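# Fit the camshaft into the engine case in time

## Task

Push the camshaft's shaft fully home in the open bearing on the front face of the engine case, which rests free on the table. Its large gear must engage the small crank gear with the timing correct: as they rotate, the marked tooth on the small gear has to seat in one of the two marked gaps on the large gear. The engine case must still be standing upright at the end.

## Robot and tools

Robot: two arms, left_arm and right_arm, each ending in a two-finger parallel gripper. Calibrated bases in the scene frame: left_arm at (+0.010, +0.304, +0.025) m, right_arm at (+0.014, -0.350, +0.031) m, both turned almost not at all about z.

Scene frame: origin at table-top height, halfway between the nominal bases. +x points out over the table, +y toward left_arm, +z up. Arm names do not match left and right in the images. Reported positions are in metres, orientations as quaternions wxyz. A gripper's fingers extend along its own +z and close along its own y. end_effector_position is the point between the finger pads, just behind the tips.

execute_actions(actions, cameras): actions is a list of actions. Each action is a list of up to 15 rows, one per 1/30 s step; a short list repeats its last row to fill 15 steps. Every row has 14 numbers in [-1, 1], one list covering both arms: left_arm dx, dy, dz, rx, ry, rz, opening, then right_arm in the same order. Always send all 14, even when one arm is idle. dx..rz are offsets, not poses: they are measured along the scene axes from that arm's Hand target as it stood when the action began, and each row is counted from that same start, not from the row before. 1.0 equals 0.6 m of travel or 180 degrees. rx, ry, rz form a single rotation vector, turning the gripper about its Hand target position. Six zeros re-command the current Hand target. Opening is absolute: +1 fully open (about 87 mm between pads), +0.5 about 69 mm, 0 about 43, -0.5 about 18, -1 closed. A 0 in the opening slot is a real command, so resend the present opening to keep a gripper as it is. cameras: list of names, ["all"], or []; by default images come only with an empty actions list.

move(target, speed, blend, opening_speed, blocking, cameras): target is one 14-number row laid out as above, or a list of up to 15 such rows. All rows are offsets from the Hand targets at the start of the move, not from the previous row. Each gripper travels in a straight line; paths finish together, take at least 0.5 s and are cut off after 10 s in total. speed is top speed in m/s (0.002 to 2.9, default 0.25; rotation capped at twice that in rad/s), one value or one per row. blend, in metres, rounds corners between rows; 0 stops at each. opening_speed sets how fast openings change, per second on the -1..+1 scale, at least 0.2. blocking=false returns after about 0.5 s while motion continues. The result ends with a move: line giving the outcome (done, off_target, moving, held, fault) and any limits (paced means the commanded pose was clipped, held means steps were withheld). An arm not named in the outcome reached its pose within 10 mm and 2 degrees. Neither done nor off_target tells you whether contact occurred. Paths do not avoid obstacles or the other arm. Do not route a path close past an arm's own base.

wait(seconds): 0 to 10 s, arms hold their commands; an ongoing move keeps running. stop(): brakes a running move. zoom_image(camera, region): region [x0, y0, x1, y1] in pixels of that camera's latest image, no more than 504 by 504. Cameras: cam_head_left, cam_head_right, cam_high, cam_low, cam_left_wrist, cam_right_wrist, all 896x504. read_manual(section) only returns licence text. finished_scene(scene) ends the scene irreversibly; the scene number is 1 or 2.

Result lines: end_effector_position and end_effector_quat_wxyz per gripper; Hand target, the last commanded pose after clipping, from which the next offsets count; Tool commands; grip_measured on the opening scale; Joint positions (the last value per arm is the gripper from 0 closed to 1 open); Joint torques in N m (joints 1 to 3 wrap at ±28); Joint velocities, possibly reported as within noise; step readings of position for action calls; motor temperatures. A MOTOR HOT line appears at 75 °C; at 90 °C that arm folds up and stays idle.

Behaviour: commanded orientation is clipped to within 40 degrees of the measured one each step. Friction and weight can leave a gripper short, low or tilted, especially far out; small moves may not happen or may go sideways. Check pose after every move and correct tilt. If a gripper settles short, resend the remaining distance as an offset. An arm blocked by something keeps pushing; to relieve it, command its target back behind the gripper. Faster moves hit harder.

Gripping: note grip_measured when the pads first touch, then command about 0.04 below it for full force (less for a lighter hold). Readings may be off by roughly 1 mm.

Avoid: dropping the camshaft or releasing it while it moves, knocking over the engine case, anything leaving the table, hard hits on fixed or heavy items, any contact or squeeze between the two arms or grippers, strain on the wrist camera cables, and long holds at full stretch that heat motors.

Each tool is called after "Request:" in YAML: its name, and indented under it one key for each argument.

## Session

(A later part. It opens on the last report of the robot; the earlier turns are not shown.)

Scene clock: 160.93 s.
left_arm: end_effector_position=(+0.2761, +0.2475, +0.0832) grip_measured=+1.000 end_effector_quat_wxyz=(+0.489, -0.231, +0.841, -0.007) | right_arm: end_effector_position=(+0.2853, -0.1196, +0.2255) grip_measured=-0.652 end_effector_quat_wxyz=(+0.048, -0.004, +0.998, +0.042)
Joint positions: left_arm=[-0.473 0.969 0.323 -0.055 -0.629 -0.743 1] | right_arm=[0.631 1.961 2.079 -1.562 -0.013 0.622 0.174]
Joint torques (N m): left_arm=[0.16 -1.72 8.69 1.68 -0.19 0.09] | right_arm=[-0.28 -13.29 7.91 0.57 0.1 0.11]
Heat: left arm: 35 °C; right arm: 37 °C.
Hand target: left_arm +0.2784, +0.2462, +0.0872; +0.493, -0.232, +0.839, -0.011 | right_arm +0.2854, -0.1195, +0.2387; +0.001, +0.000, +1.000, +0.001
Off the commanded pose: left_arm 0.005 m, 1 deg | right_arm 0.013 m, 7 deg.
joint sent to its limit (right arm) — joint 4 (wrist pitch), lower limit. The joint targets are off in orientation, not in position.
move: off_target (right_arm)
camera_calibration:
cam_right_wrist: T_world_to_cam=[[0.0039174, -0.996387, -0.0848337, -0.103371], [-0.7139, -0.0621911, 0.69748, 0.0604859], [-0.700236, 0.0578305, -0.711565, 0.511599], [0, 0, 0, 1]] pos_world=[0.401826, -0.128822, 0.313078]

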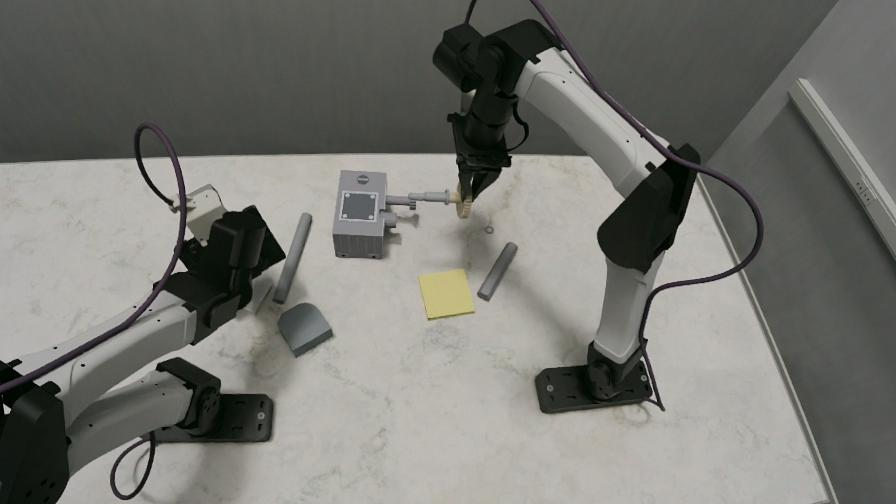

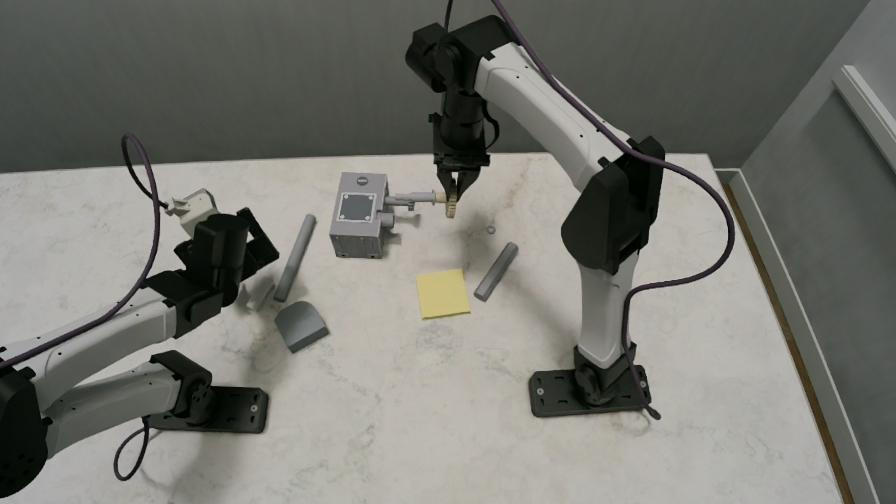

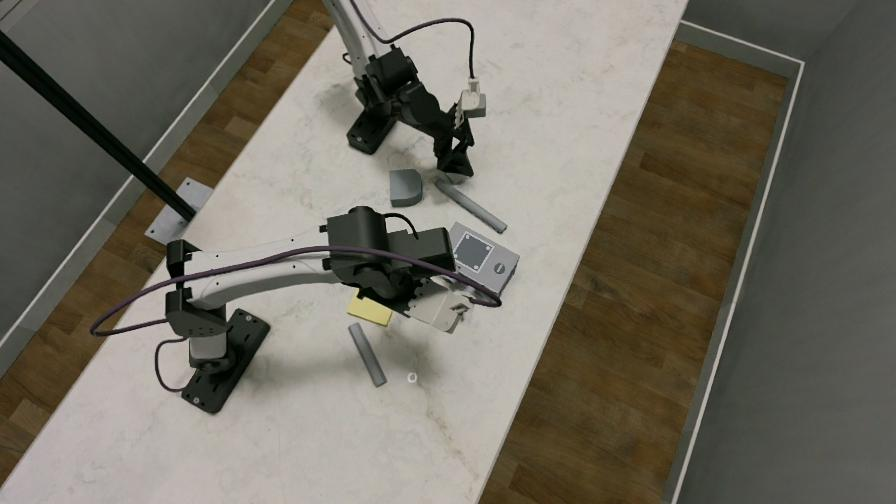

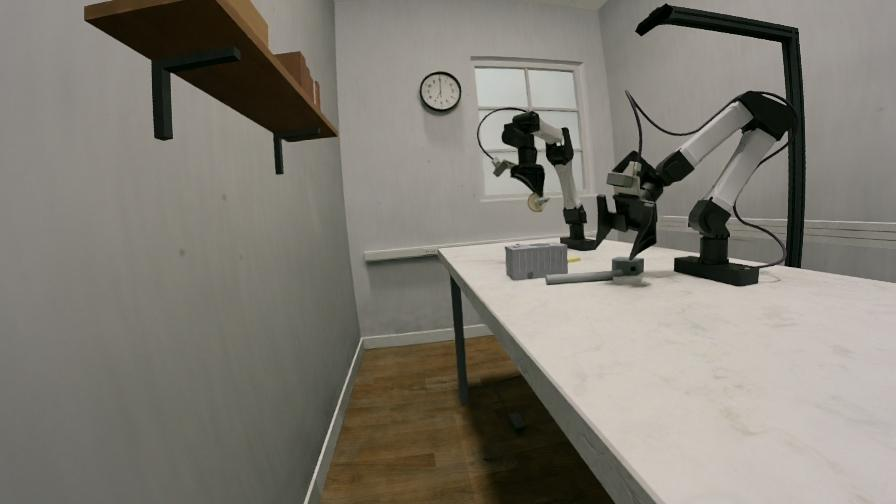

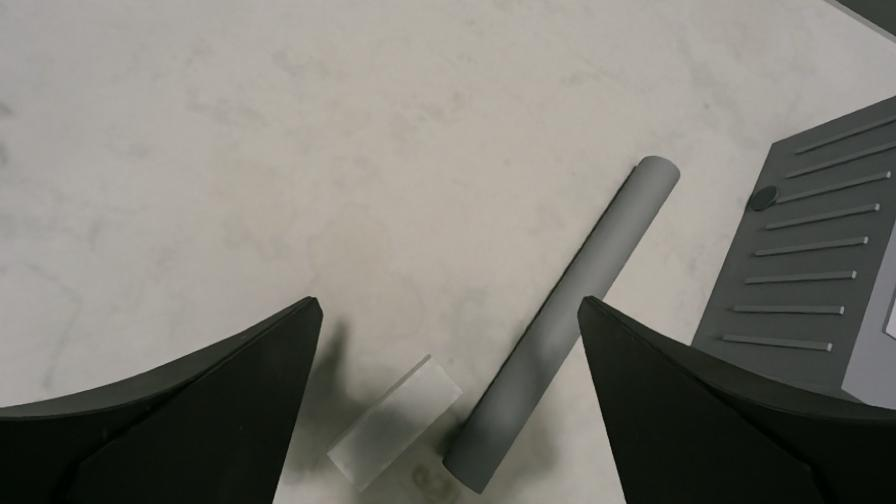

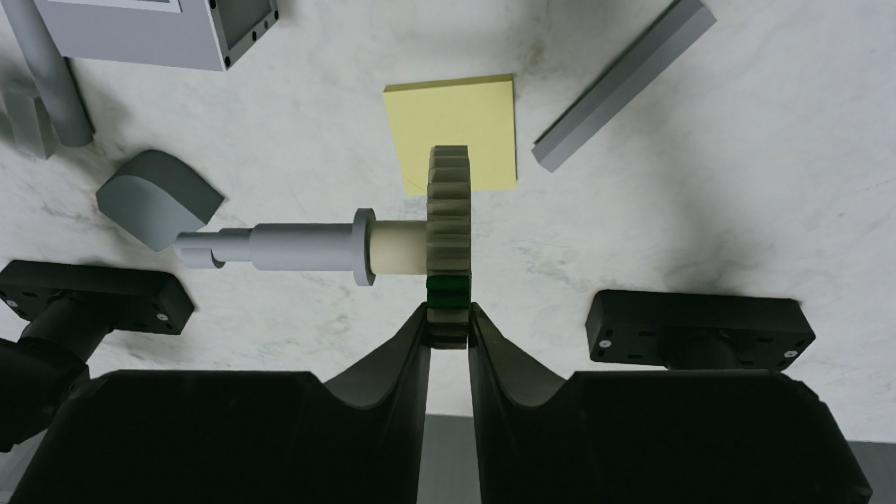

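Request:
move:
  target: [0,0,0,0,0,0,1,0.174,-0.10,-0.098,0.485,-0.485,0.307,-1]
  speed: 0.5
  cameras: ["cam_right_wrist","cam_low","cam_high"]

Request:
zoom_image:
  camera: "cam_right_wrist"
  region: [300, 0, 700, 300]

Scene clock: 191.27 s.
left_arm: end_effector_position=(+0.2761, +0.2475, +0.0832) grip_measured=+1.000 end_effector_quat_wxyz=(+0.489, -0.231, +0.841, -0.007) | right_arm: end_effector_position=(+0.3864, -0.1773, +0.1768) grip_measured=-0.652 end_effector_quat_wxyz=(+0.520, -0.438, +0.537, +0.500)
Joint positions: left_arm=[-0.473 0.969 0.323 -0.055 -0.629 -0.743 1] | right_arm=[-0.009 1.998 0.85 1.496 -1.453 0.427 0.174]
Joint torques (N m): left_arm=[0.21 -1.65 8.69 1.67 -0.18 0.07] | right_arm=[-0.61 -8.91 4.51 1.92 0.42 0.09]
Motor temperatures (°C): left_arm=[20 27 36 33 22 23 22] | right_arm=[23 40 32 26 19 23 20]
Heat: left arm: 36 °C; right arm: 40 °C.
Hand target: left_arm +0.2784, +0.2462, +0.0872; +0.493, -0.232, +0.839, -0.011 | right_arm +0.3898, -0.1794, +0.1798; +0.597, -0.378, +0.380, +0.597
Off the commanded pose: left_arm 0.005 m, 1 deg | right_arm 0.005 m, 24 deg.
joint sent to its limit (right arm) — joint 4 (wrist pitch), upper limit. The joint targets are off in orientation, not in position.
move: off_target (right_arm)
camera_calibration:
cam_right_wrist: T_world_to_cam=[[0.989282, -0.116332, -0.088255, -0.389417], [-0.145345, -0.726405, -0.671722, 0.0677347], [0.014034, 0.67735, -0.735527, 0.389122], [0, 0, 0, 1]] pos_world=[0.389627, -0.25967, 0.297341]
Images, in order (width x height): cam_high 896x504, cam_low 896x504, cam_right_wrist 896x504.

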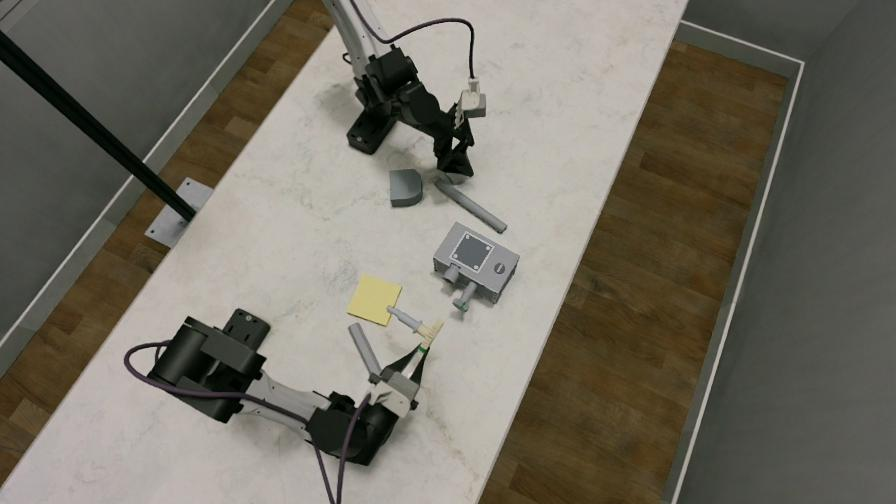

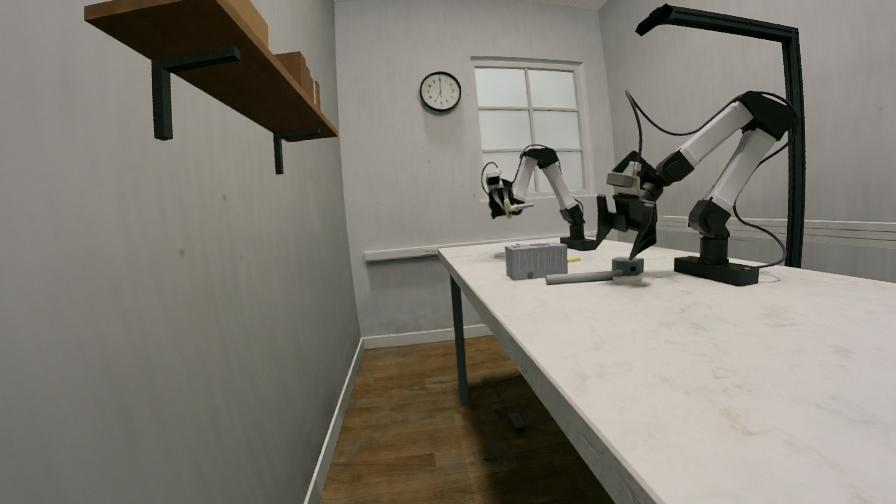

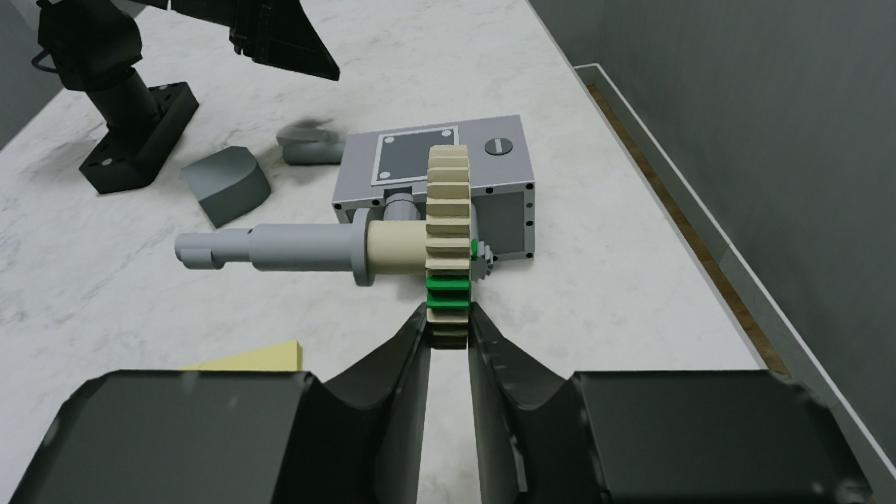

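Scaled by 1.260.

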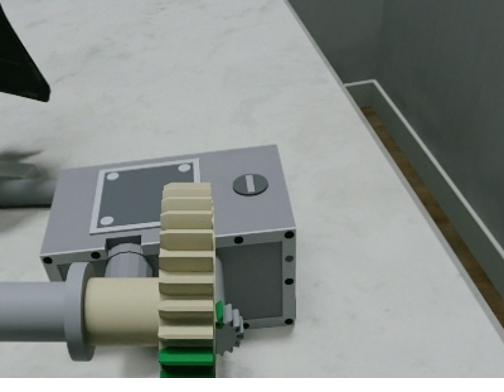

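Request:
move:
  target: [0,0,0,0,0,0,1,-0.15,-0.01,-0.04,0,0,0,-1]
  cameras: ["cam_right_wrist"]

Request:
zoom_image:
  camera: "cam_right_wrist"
  region: [430, 60, 730, 300]

Scene clock: 196.37 s.
left_arm: end_effector_position=(+0.2761, +0.2475, +0.0832) grip_measured=+1.000 end_effector_quat_wxyz=(+0.489, -0.231, +0.841, -0.007) | right_arm: end_effector_position=(+0.2980, -0.1833, +0.1395) grip_measured=-0.652 end_effector_quat_wxyz=(+0.484, -0.436, +0.554, +0.519)
Joint positions: left_arm=[-0.473 0.969 0.323 -0.055 -0.629 -0.743 1] | right_arm=[-0.032 1.854 0.487 1.496 -1.521 0.282 0.174]
Joint torques (N m): left_arm=[0.17 -1.63 8.62 1.67 -0.19 0.07] | right_arm=[-0.61 -11.48 3.51 2 0.09 -0.11]
Heat: left arm: 36 °C; right arm: 40 °C.
Hand target: left_arm +0.2784, +0.2462, +0.0872; +0.493, -0.232, +0.839, -0.011 | right_arm +0.2998, -0.1854, +0.1558; +0.597, -0.378, +0.380, +0.597
Off the commanded pose: left_arm 0.005 m, 1 deg | right_arm 0.017 m, 26 deg.
joint sent to its limit (right arm) — joint 4 (wrist pitch), upper limit. The joint targets are off in orientation, not in position.
move: off_target (right_arm)
camera_calibration:
cam_right_wrist: T_world_to_cam=[[0.983697, -0.081086, -0.160514, -0.287757], [-0.166333, -0.74955, -0.64071, 0.0230622], [-0.0683608, 0.656963, -0.750817, 0.390031], [0, 0, 0, 1]] pos_world=[0.313565, -0.262283, 0.261429]
Images, in order (width x height): cam_right_wrist 896x504.

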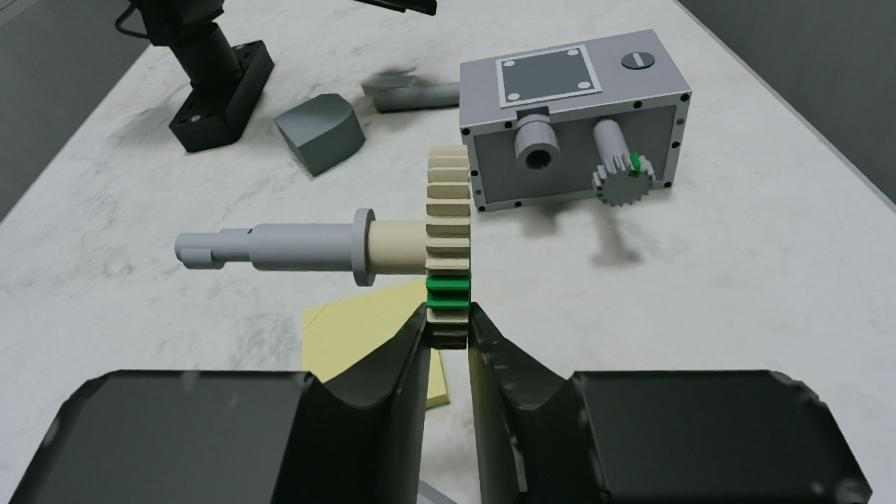

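Scaled by 1.680.

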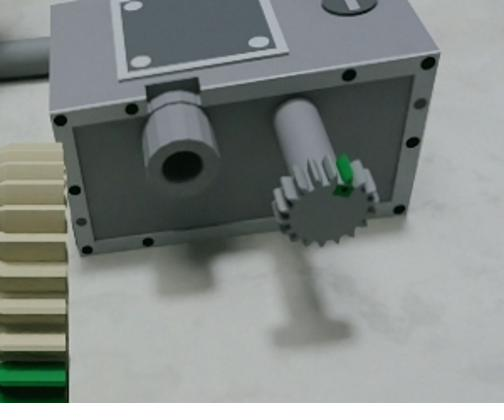

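Request:
move:
  target: [0,0,0,0,0,0,1,0.07,0.009,0.0,-0.503,0.542,-0.286,-1]
  speed: 0.5
  cameras: ["cam_right_wrist","cam_head_left","cam_head_right"]

Scene clock: 251.73 s.
left_arm: end_effector_position=(+0.2761, +0.2475, +0.0832) grip_measured=+1.000 end_effector_quat_wxyz=(+0.489, -0.231, +0.841, -0.007) | right_arm: end_effector_position=(+0.3390, -0.1828, +0.1501) grip_measured=-0.652 end_effector_quat_wxyz=(-0.055, +0.035, +0.998, +0.017)
Joint positions: left_arm=[-0.473 0.969 0.323 -0.055 -0.629 -0.743 1] | right_arm=[0.39 2.187 2.08 -1.551 -0.076 0.456 0.174]
Joint velocities: left_arm=[within noise] | right_arm=[-0.002 -0.002 0.012 -0.037 -0.066 0.168 0.002]
Joint torques (N m): left_arm=[0.16 -1.68 8.69 1.67 -0.18 0.08] | right_arm=[0.09 -12.36 9.43 0.12 0.06 0.06]
Heat: left arm: 36 °C; right arm: 41 °C.
Hand target: left_arm +0.2784, +0.2462, +0.0872; +0.493, -0.232, +0.839, -0.011 | right_arm +0.3418, -0.1800, +0.1559; -0.078, +0.037, +0.996, +0.003
Off the commanded pose: left_arm 0.005 m, 1 deg | right_arm 0.007 m, 3 deg.
joint sent to its limit (right arm) — joint 4 (wrist pitch), lower limit. The joint targets are off in orientation, not in position.
move: off_target (right_arm)
camera_calibration:
cam_right_wrist: T_world_to_cam=[[-0.0804213, -0.996352, -0.0285666, -0.152756], [-0.555392, 0.0209938, 0.831324, 0.0889636], [-0.827691, 0.0827218, -0.555054, 0.523468], [0, 0, 0, 1]] pos_world=[0.470395, -0.197369, 0.212232]
Images, in order (width x height): cam_head_left 896x504, cam_head_right 896x504, cam_right_wrist 896x504.

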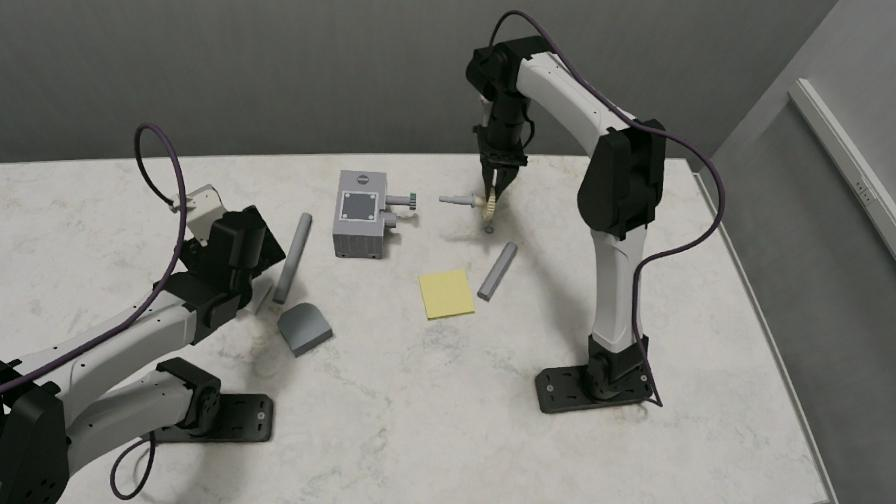

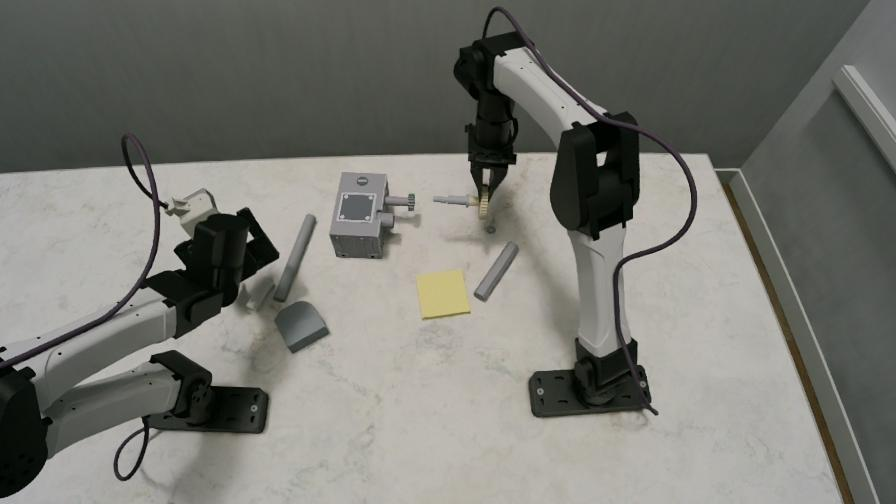

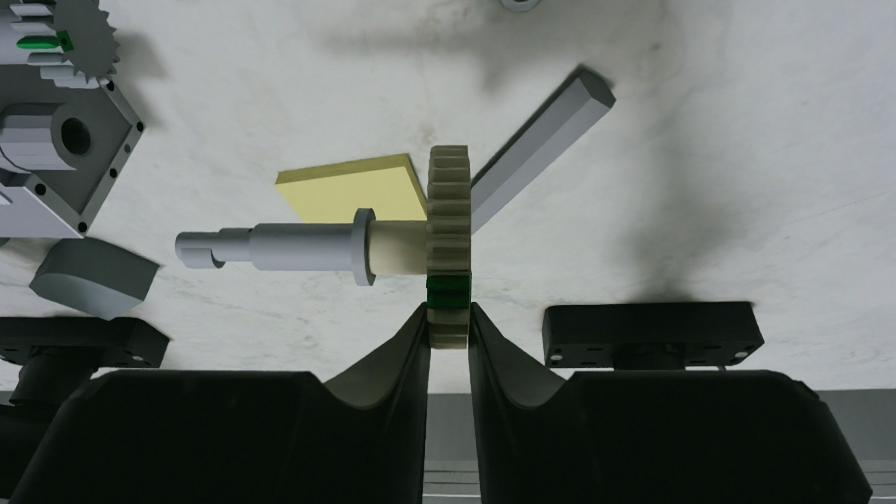

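Request:
move:
  target: [0,0,0,0,0,0,1,0.005,0.058,-0.11,0,0,0,-1]
  speed: 0.2
  cameras: ["cam_right_wrist","cam_head_left","cam_head_right"]

Request:
zoom_image:
  camera: "cam_right_wrist"
  region: [0, 50, 500, 370]

Request:
zoom_image:
  camera: "cam_head_right"
  region: [320, 160, 500, 270]

Request:
zoom_image:
  camera: "cam_head_left"
  region: [320, 160, 500, 270]

Scene clock: 258.40 s.
left_arm: end_effector_position=(+0.2761, +0.2475, +0.0832) grip_measured=+1.000 end_effector_quat_wxyz=(+0.489, -0.231, +0.841, -0.007) | right_arm: end_effector_position=(+0.3423, -0.1475, +0.0889) grip_measured=-0.652 end_effector_quat_wxyz=(-0.081, +0.030, +0.996, -0.002)
Joint positions: left_arm=[-0.473 0.969 0.323 -0.055 -0.629 -0.743 1] | right_arm=[0.467 2.339 2.076 -1.454 -0.074 0.521 0.174]
Joint torques (N m): left_arm=[0.13 -1.68 8.68 1.67 -0.18 0.08] | right_arm=[-0.35 -13.97 6.83 0.2 0 0.13]
Heat: left arm: 36 °C; right arm: 41 °C.
Hand target: left_arm +0.2784, +0.2462, +0.0872; +0.493, -0.232, +0.839, -0.011 | right_arm +0.3448, -0.1452, +0.0899; -0.078, +0.037, +0.996, +0.003
Off the commanded pose: left_arm 0.005 m, 1 deg | right_arm 0.004 m, 1 deg.
move: done
camera_calibration:
cam_right_wrist: T_world_to_cam=[[-0.0679096, -0.997637, 0.010436, -0.126955], [-0.509897, 0.043696, 0.859125, 0.126112], [-0.85755, 0.0530216, -0.51166, 0.491263], [0, 0, 0, 1]] pos_world=[0.476965, -0.158213, 0.144338]
Images, in order (width x height): cam_head_left 896x504, cam_head_right 896x504, cam_right_wrist 896x504.

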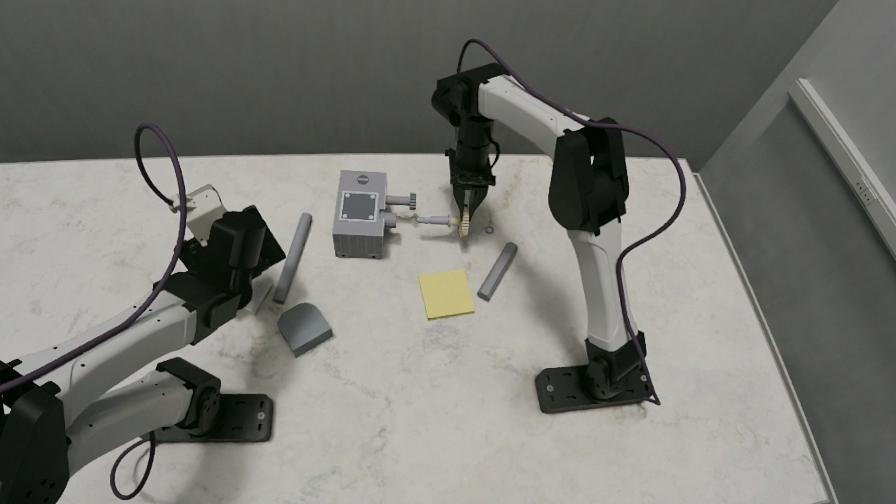

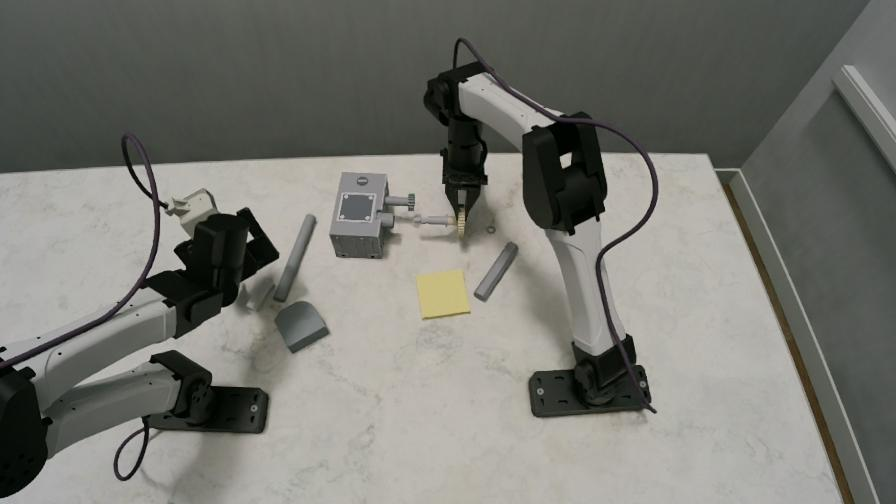

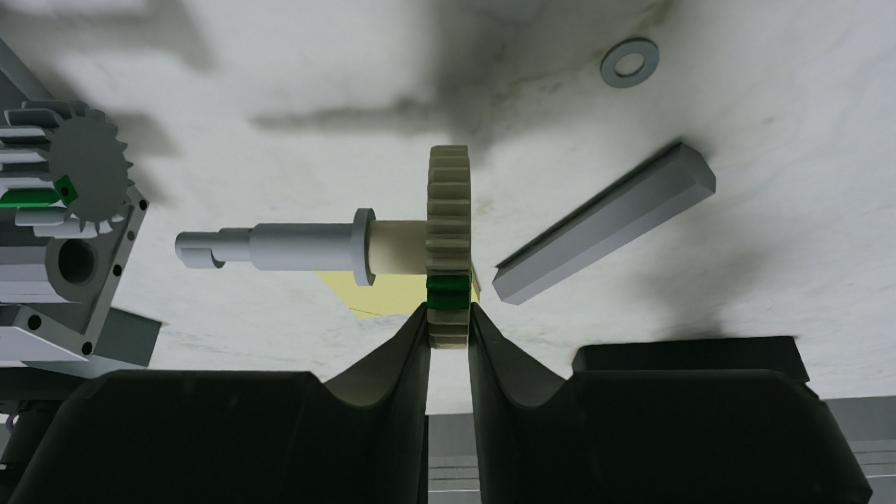

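Scaled by 1.008.

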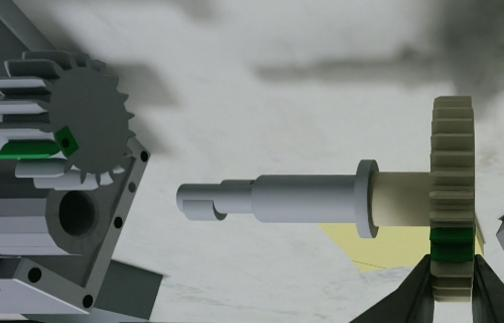

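Scaled by 2.800.

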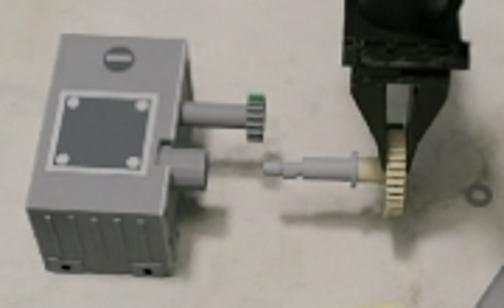

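Scaled by 2.800.

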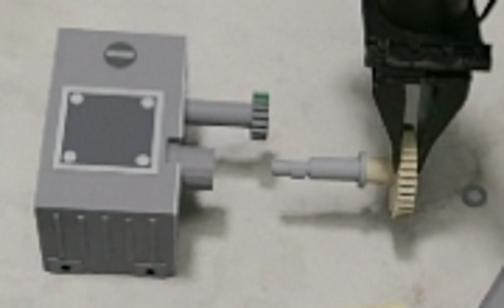

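Request:
move:
  target: [0,0,0,0,0,0,1,-0.0115,0.042,0.002,0,0,0,-1]
  speed: 0.15
  cameras: ["cam_right_wrist","cam_head_left","cam_head_right"]

Request:
zoom_image:
  camera: "cam_right_wrist"
  region: [0, 50, 500, 370]

Request:
zoom_image:
  camera: "cam_head_right"
  region: [350, 180, 480, 250]

Request:
zoom_image:
  camera: "cam_head_left"
  region: [350, 180, 480, 250]

Scene clock: 277.90 s.
left_arm: end_effector_position=(+0.2761, +0.2475, +0.0832) grip_measured=+1.000 end_effector_quat_wxyz=(+0.489, -0.231, +0.841, -0.007) | right_arm: end_effector_position=(+0.3350, -0.1237, +0.0888) grip_measured=-0.652 end_effector_quat_wxyz=(-0.076, +0.030, +0.997, -0.003)
Joint positions: left_arm=[-0.473 0.969 0.323 -0.055 -0.629 -0.743 1] | right_arm=[0.523 2.352 2.102 -1.454 -0.076 0.577 0.174]
Joint torques (N m): left_arm=[0.14 -1.62 8.72 1.68 -0.18 0.07] | right_arm=[-0.32 -12.83 9.37 0.03 -0.06 0.12]
Heat: left arm: 36 °C; right arm: 44 °C.
Hand target: left_arm +0.2784, +0.2462, +0.0872; +0.493, -0.232, +0.839, -0.011 | right_arm +0.3380, -0.1200, +0.0910; -0.078, +0.037, +0.996, +0.003
Off the commanded pose: left_arm 0.005 m, 1 deg | right_arm 0.005 m, 1 deg.
move: done
camera_calibration:
cam_right_wrist: T_world_to_cam=[[-0.0672813, -0.997673, 0.0110252, -0.104048], [-0.518636, 0.0444116, 0.853841, 0.124895], [-0.852344, 0.0517295, -0.520417, 0.482556], [0, 0, 0, 1]] pos_world=[0.469078, -0.134315, 0.145637]
Images, in order (width x height): cam_head_left 896x504, cam_head_right 896x504, cam_right_wrist 896x504.

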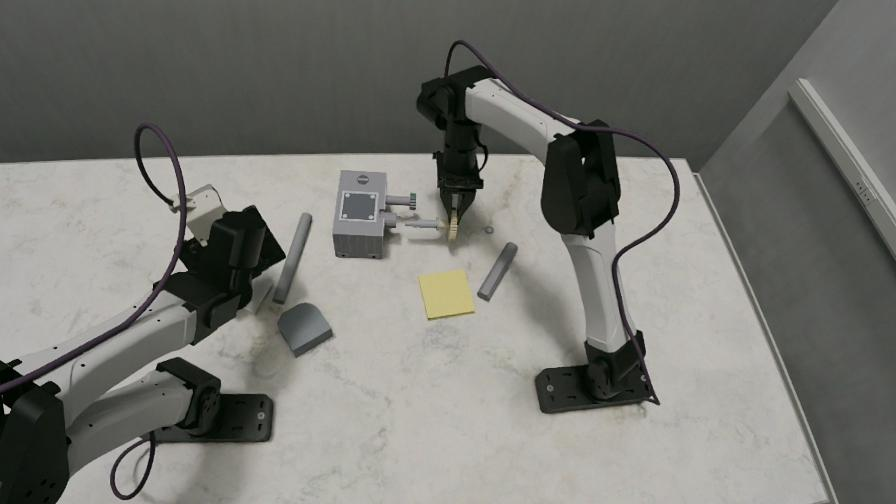

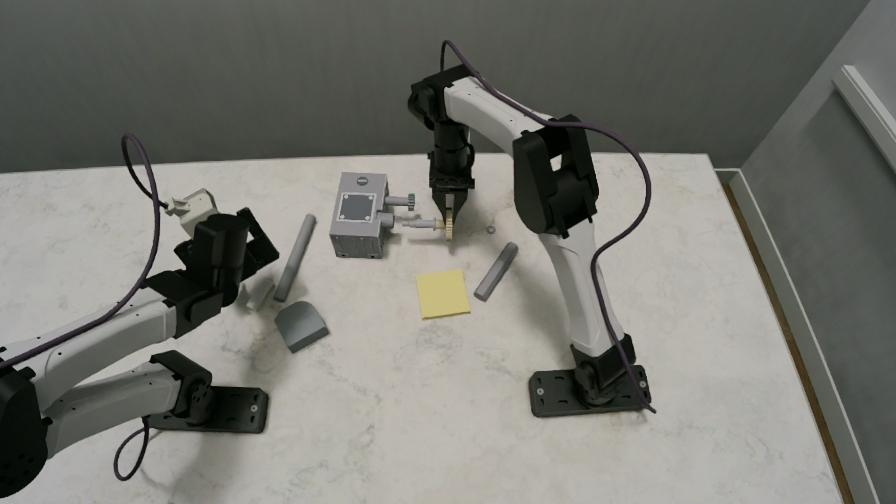

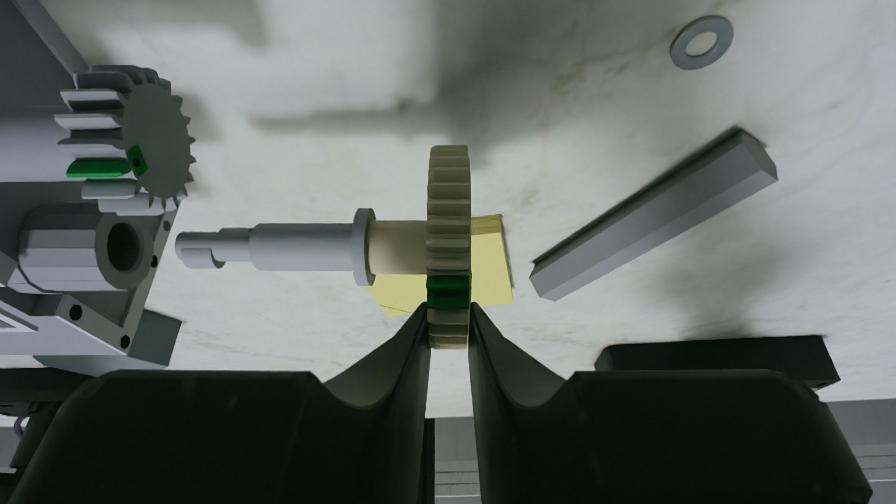

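Scaled by 1.008.

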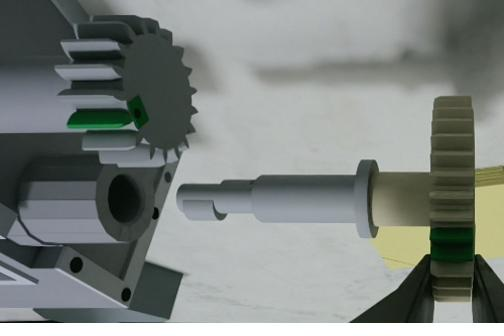

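Scaled by 3.877.

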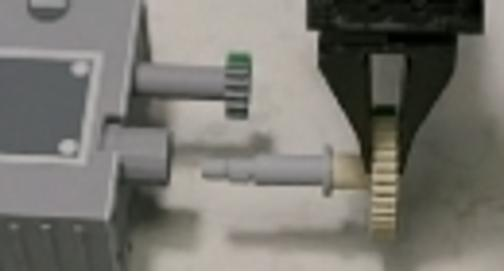

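Scaled by 3.877.

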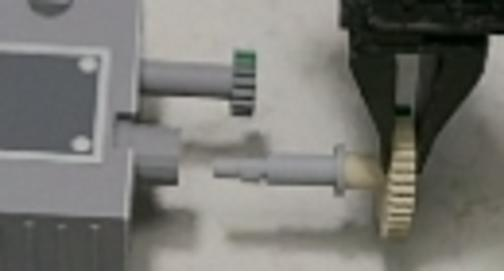

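Request:
move:
  target: [0,0,0,0,0,0,1,0.0067,0.009,0.0035,0,0,0,-1]
  speed: 0.15
  cameras: ["cam_right_wrist","cam_head_left","cam_head_right"]

Request:
zoom_image:
  camera: "cam_right_wrist"
  region: [0, 150, 240, 330]

Request:
zoom_image:
  camera: "cam_head_right"
  region: [370, 190, 450, 240]

Request:
zoom_image:
  camera: "cam_head_left"
  region: [370, 190, 450, 240]

Scene clock: 296.67 s.
left_arm: end_effector_position=(+0.2761, +0.2475, +0.0832) grip_measured=+1.000 end_effector_quat_wxyz=(+0.489, -0.231, +0.841, -0.007) | right_arm: end_effector_position=(+0.3412, -0.1199, +0.0908) grip_measured=-0.652 end_effector_quat_wxyz=(-0.075, +0.033, +0.997, -0.002)
Joint positions: left_arm=[-0.473 0.969 0.323 -0.055 -0.629 -0.743 1] | right_arm=[0.523 2.387 2.172 -1.485 -0.076 0.584 0.174]
Joint torques (N m): left_arm=[0.21 -1.72 8.66 1.67 -0.19 0.09] | right_arm=[0.18 -13.07 9.44 0.04 -0.07 0.11]
Motor temperatures (°C): left_arm=[20 27 37 34 22 23 22] | right_arm=[23 48 33 26 19 23 21]
Heat: left arm: 37 °C; right arm: 48 °C.
Hand target: left_arm +0.2784, +0.2462, +0.0872; +0.493, -0.232, +0.839, -0.011 | right_arm +0.3419, -0.1146, +0.0932; -0.078, +0.037, +0.996, +0.003
Off the commanded pose: left_arm 0.005 m, 1 deg | right_arm 0.006 m, 1 deg.
move: done
camera_calibration:
cam_right_wrist: T_world_to_cam=[[-0.0736543, -0.997234, 0.0100123, -0.0975384], [-0.520888, 0.0470296, 0.852328, 0.127548], [-0.850441, 0.0575623, -0.522911, 0.488936], [0, 0, 0, 1]] pos_world=[0.475066, -0.131411, 0.147934]
Images, in order (width x height): cam_head_left 896x504, cam_head_right 896x504, cam_right_wrist 896x504.

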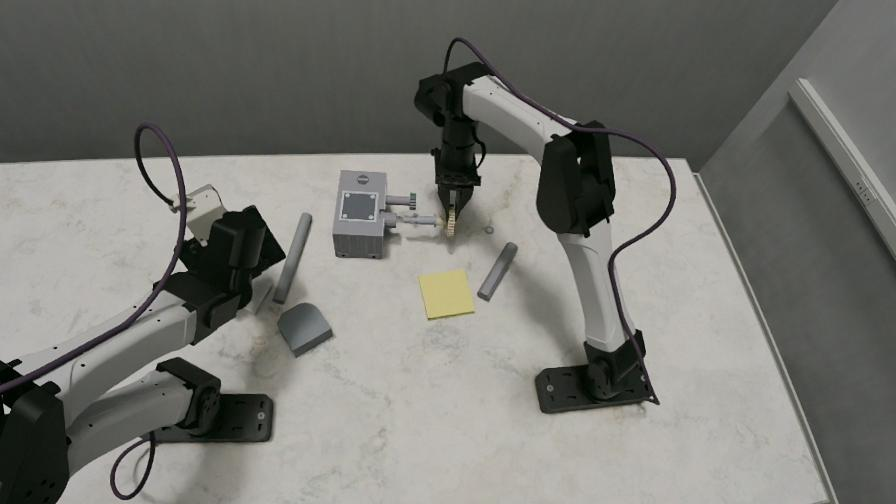

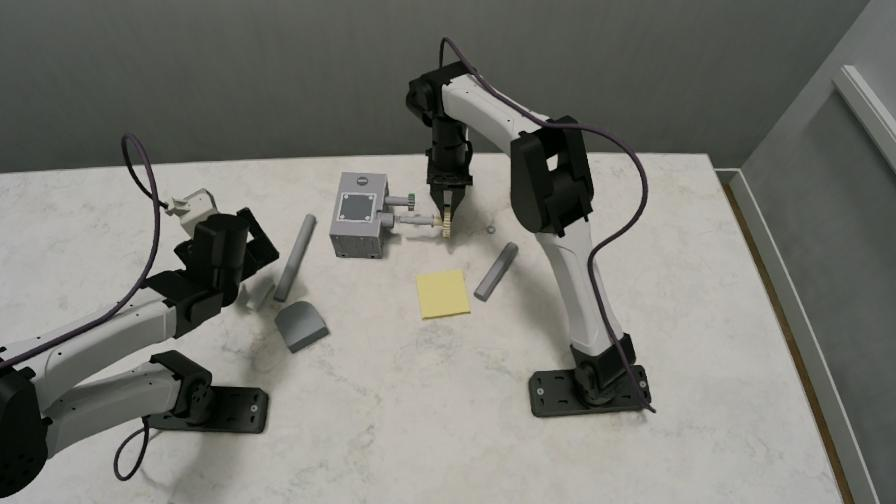

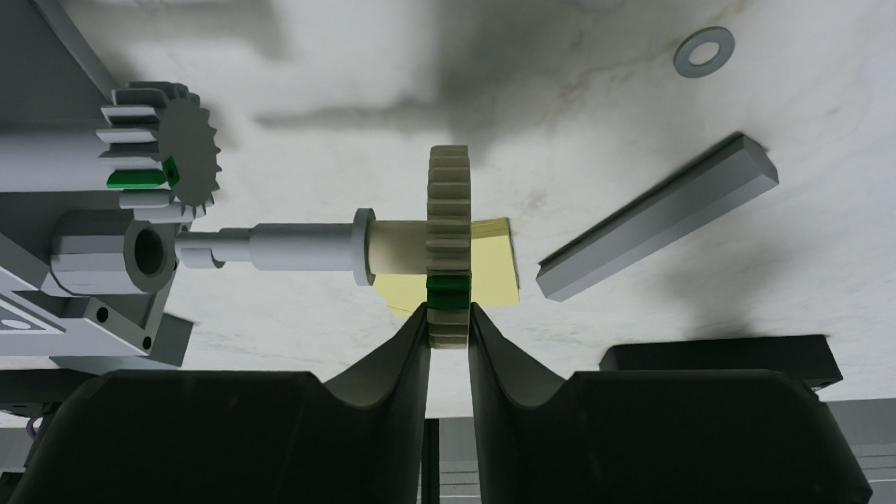

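Scaled by 2.100.

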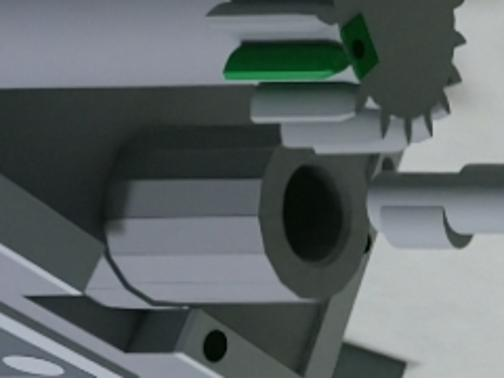

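Scaled by 6.300.

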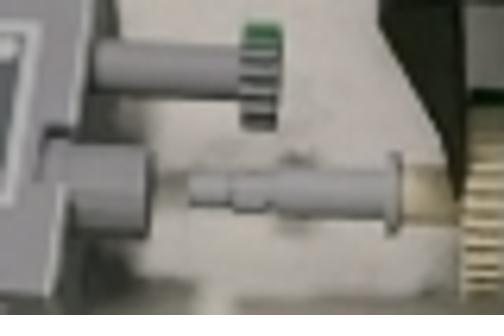

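Scaled by 6.300.

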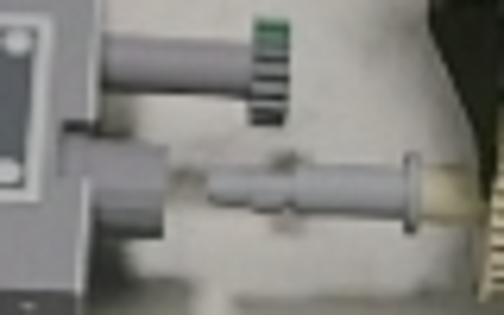

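Request:
move:
  target: [0,0,0,0,0,0,1,-0.0045,0.017,0,0,0,0,-1]
  speed: 0.08
  cameras: ["cam_right_wrist","cam_head_left","cam_head_right"]

Request:
zoom_image:
  camera: "cam_right_wrist"
  region: [0, 150, 240, 330]

Request:
zoom_image:
  camera: "cam_head_right"
  region: [370, 190, 450, 240]

Request:
zoom_image:
  camera: "cam_head_left"
  region: [370, 190, 450, 240]

Scene clock: 308.90 s.
left_arm: end_effector_position=(+0.2761, +0.2475, +0.0832) grip_measured=+1.000 end_effector_quat_wxyz=(+0.489, -0.231, +0.841, -0.007) | right_arm: end_effector_position=(+0.3389, -0.1099, +0.0907) grip_measured=-0.652 end_effector_quat_wxyz=(-0.074, +0.033, +0.997, -0.003)
Joint positions: left_arm=[-0.473 0.969 0.323 -0.055 -0.629 -0.743 1] | right_arm=[0.546 2.403 2.201 -1.496 -0.076 0.606 0.174]
Joint torques (N m): left_arm=[0.16 -1.74 8.68 1.68 -0.19 0.07] | right_arm=[0.14 -13.19 9.43 0.02 -0.08 0.09]
Heat: left arm: 37 °C; right arm: 48 °C.
Hand target: left_arm +0.2784, +0.2462, +0.0872; +0.493, -0.232, +0.839, -0.011 | right_arm +0.3392, -0.1043, +0.0931; -0.078, +0.037, +0.996, +0.003
Off the commanded pose: left_arm 0.005 m, 1 deg | right_arm 0.006 m, 1 deg.
move: done
camera_calibration:
cam_right_wrist: T_world_to_cam=[[-0.0731994, -0.997252, 0.011379, -0.0880665], [-0.522281, 0.048051, 0.851419, 0.126569], [-0.849626, 0.0563803, -0.524363, 0.486109], [0, 0, 0, 1]] pos_world=[0.472668, -0.121313, 0.148137]
Images, in order (width x height): cam_head_left 896x504, cam_head_right 896x504, cam_right_wrist 896x504.

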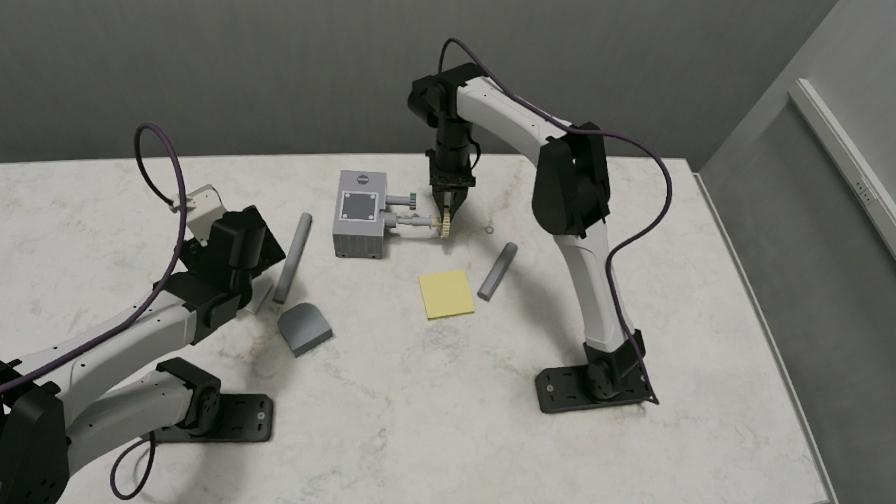

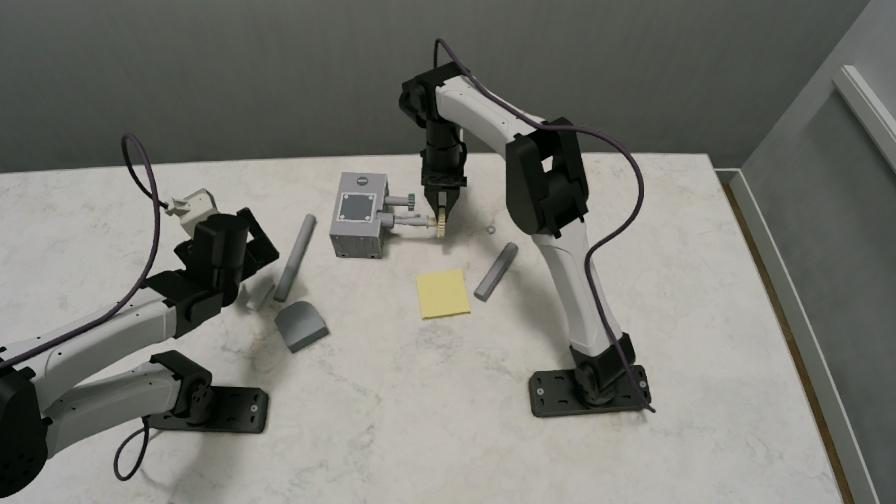

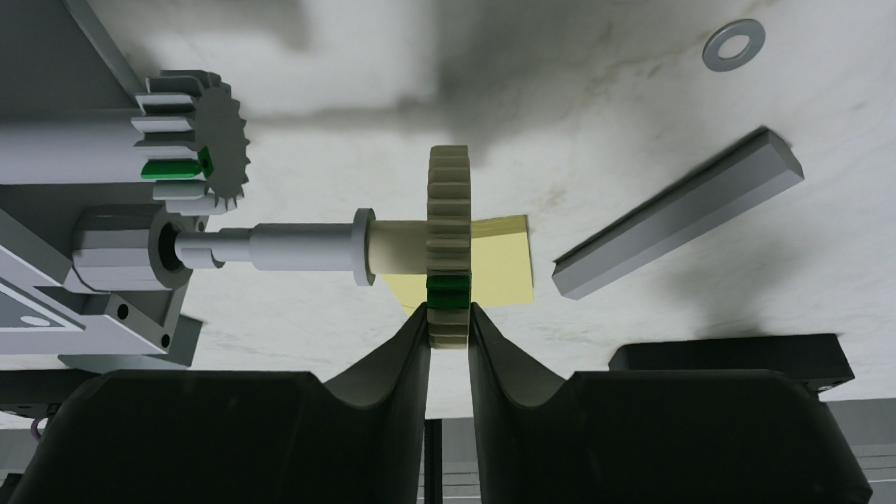

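Scaled by 2.100.

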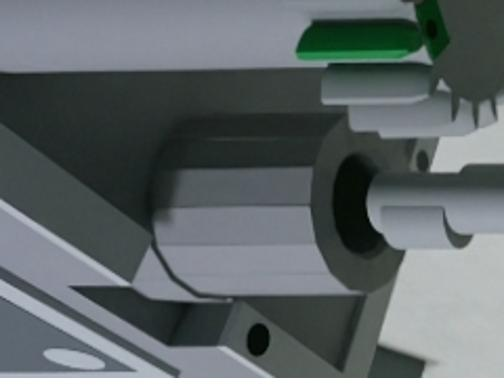

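Scaled by 6.300.

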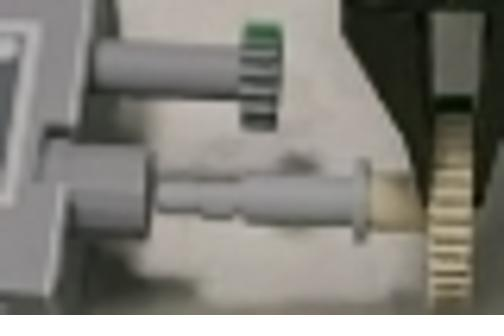

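Scaled by 6.300.

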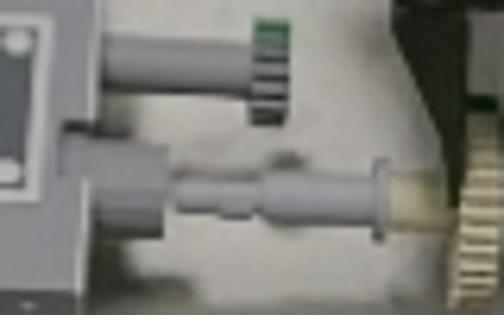

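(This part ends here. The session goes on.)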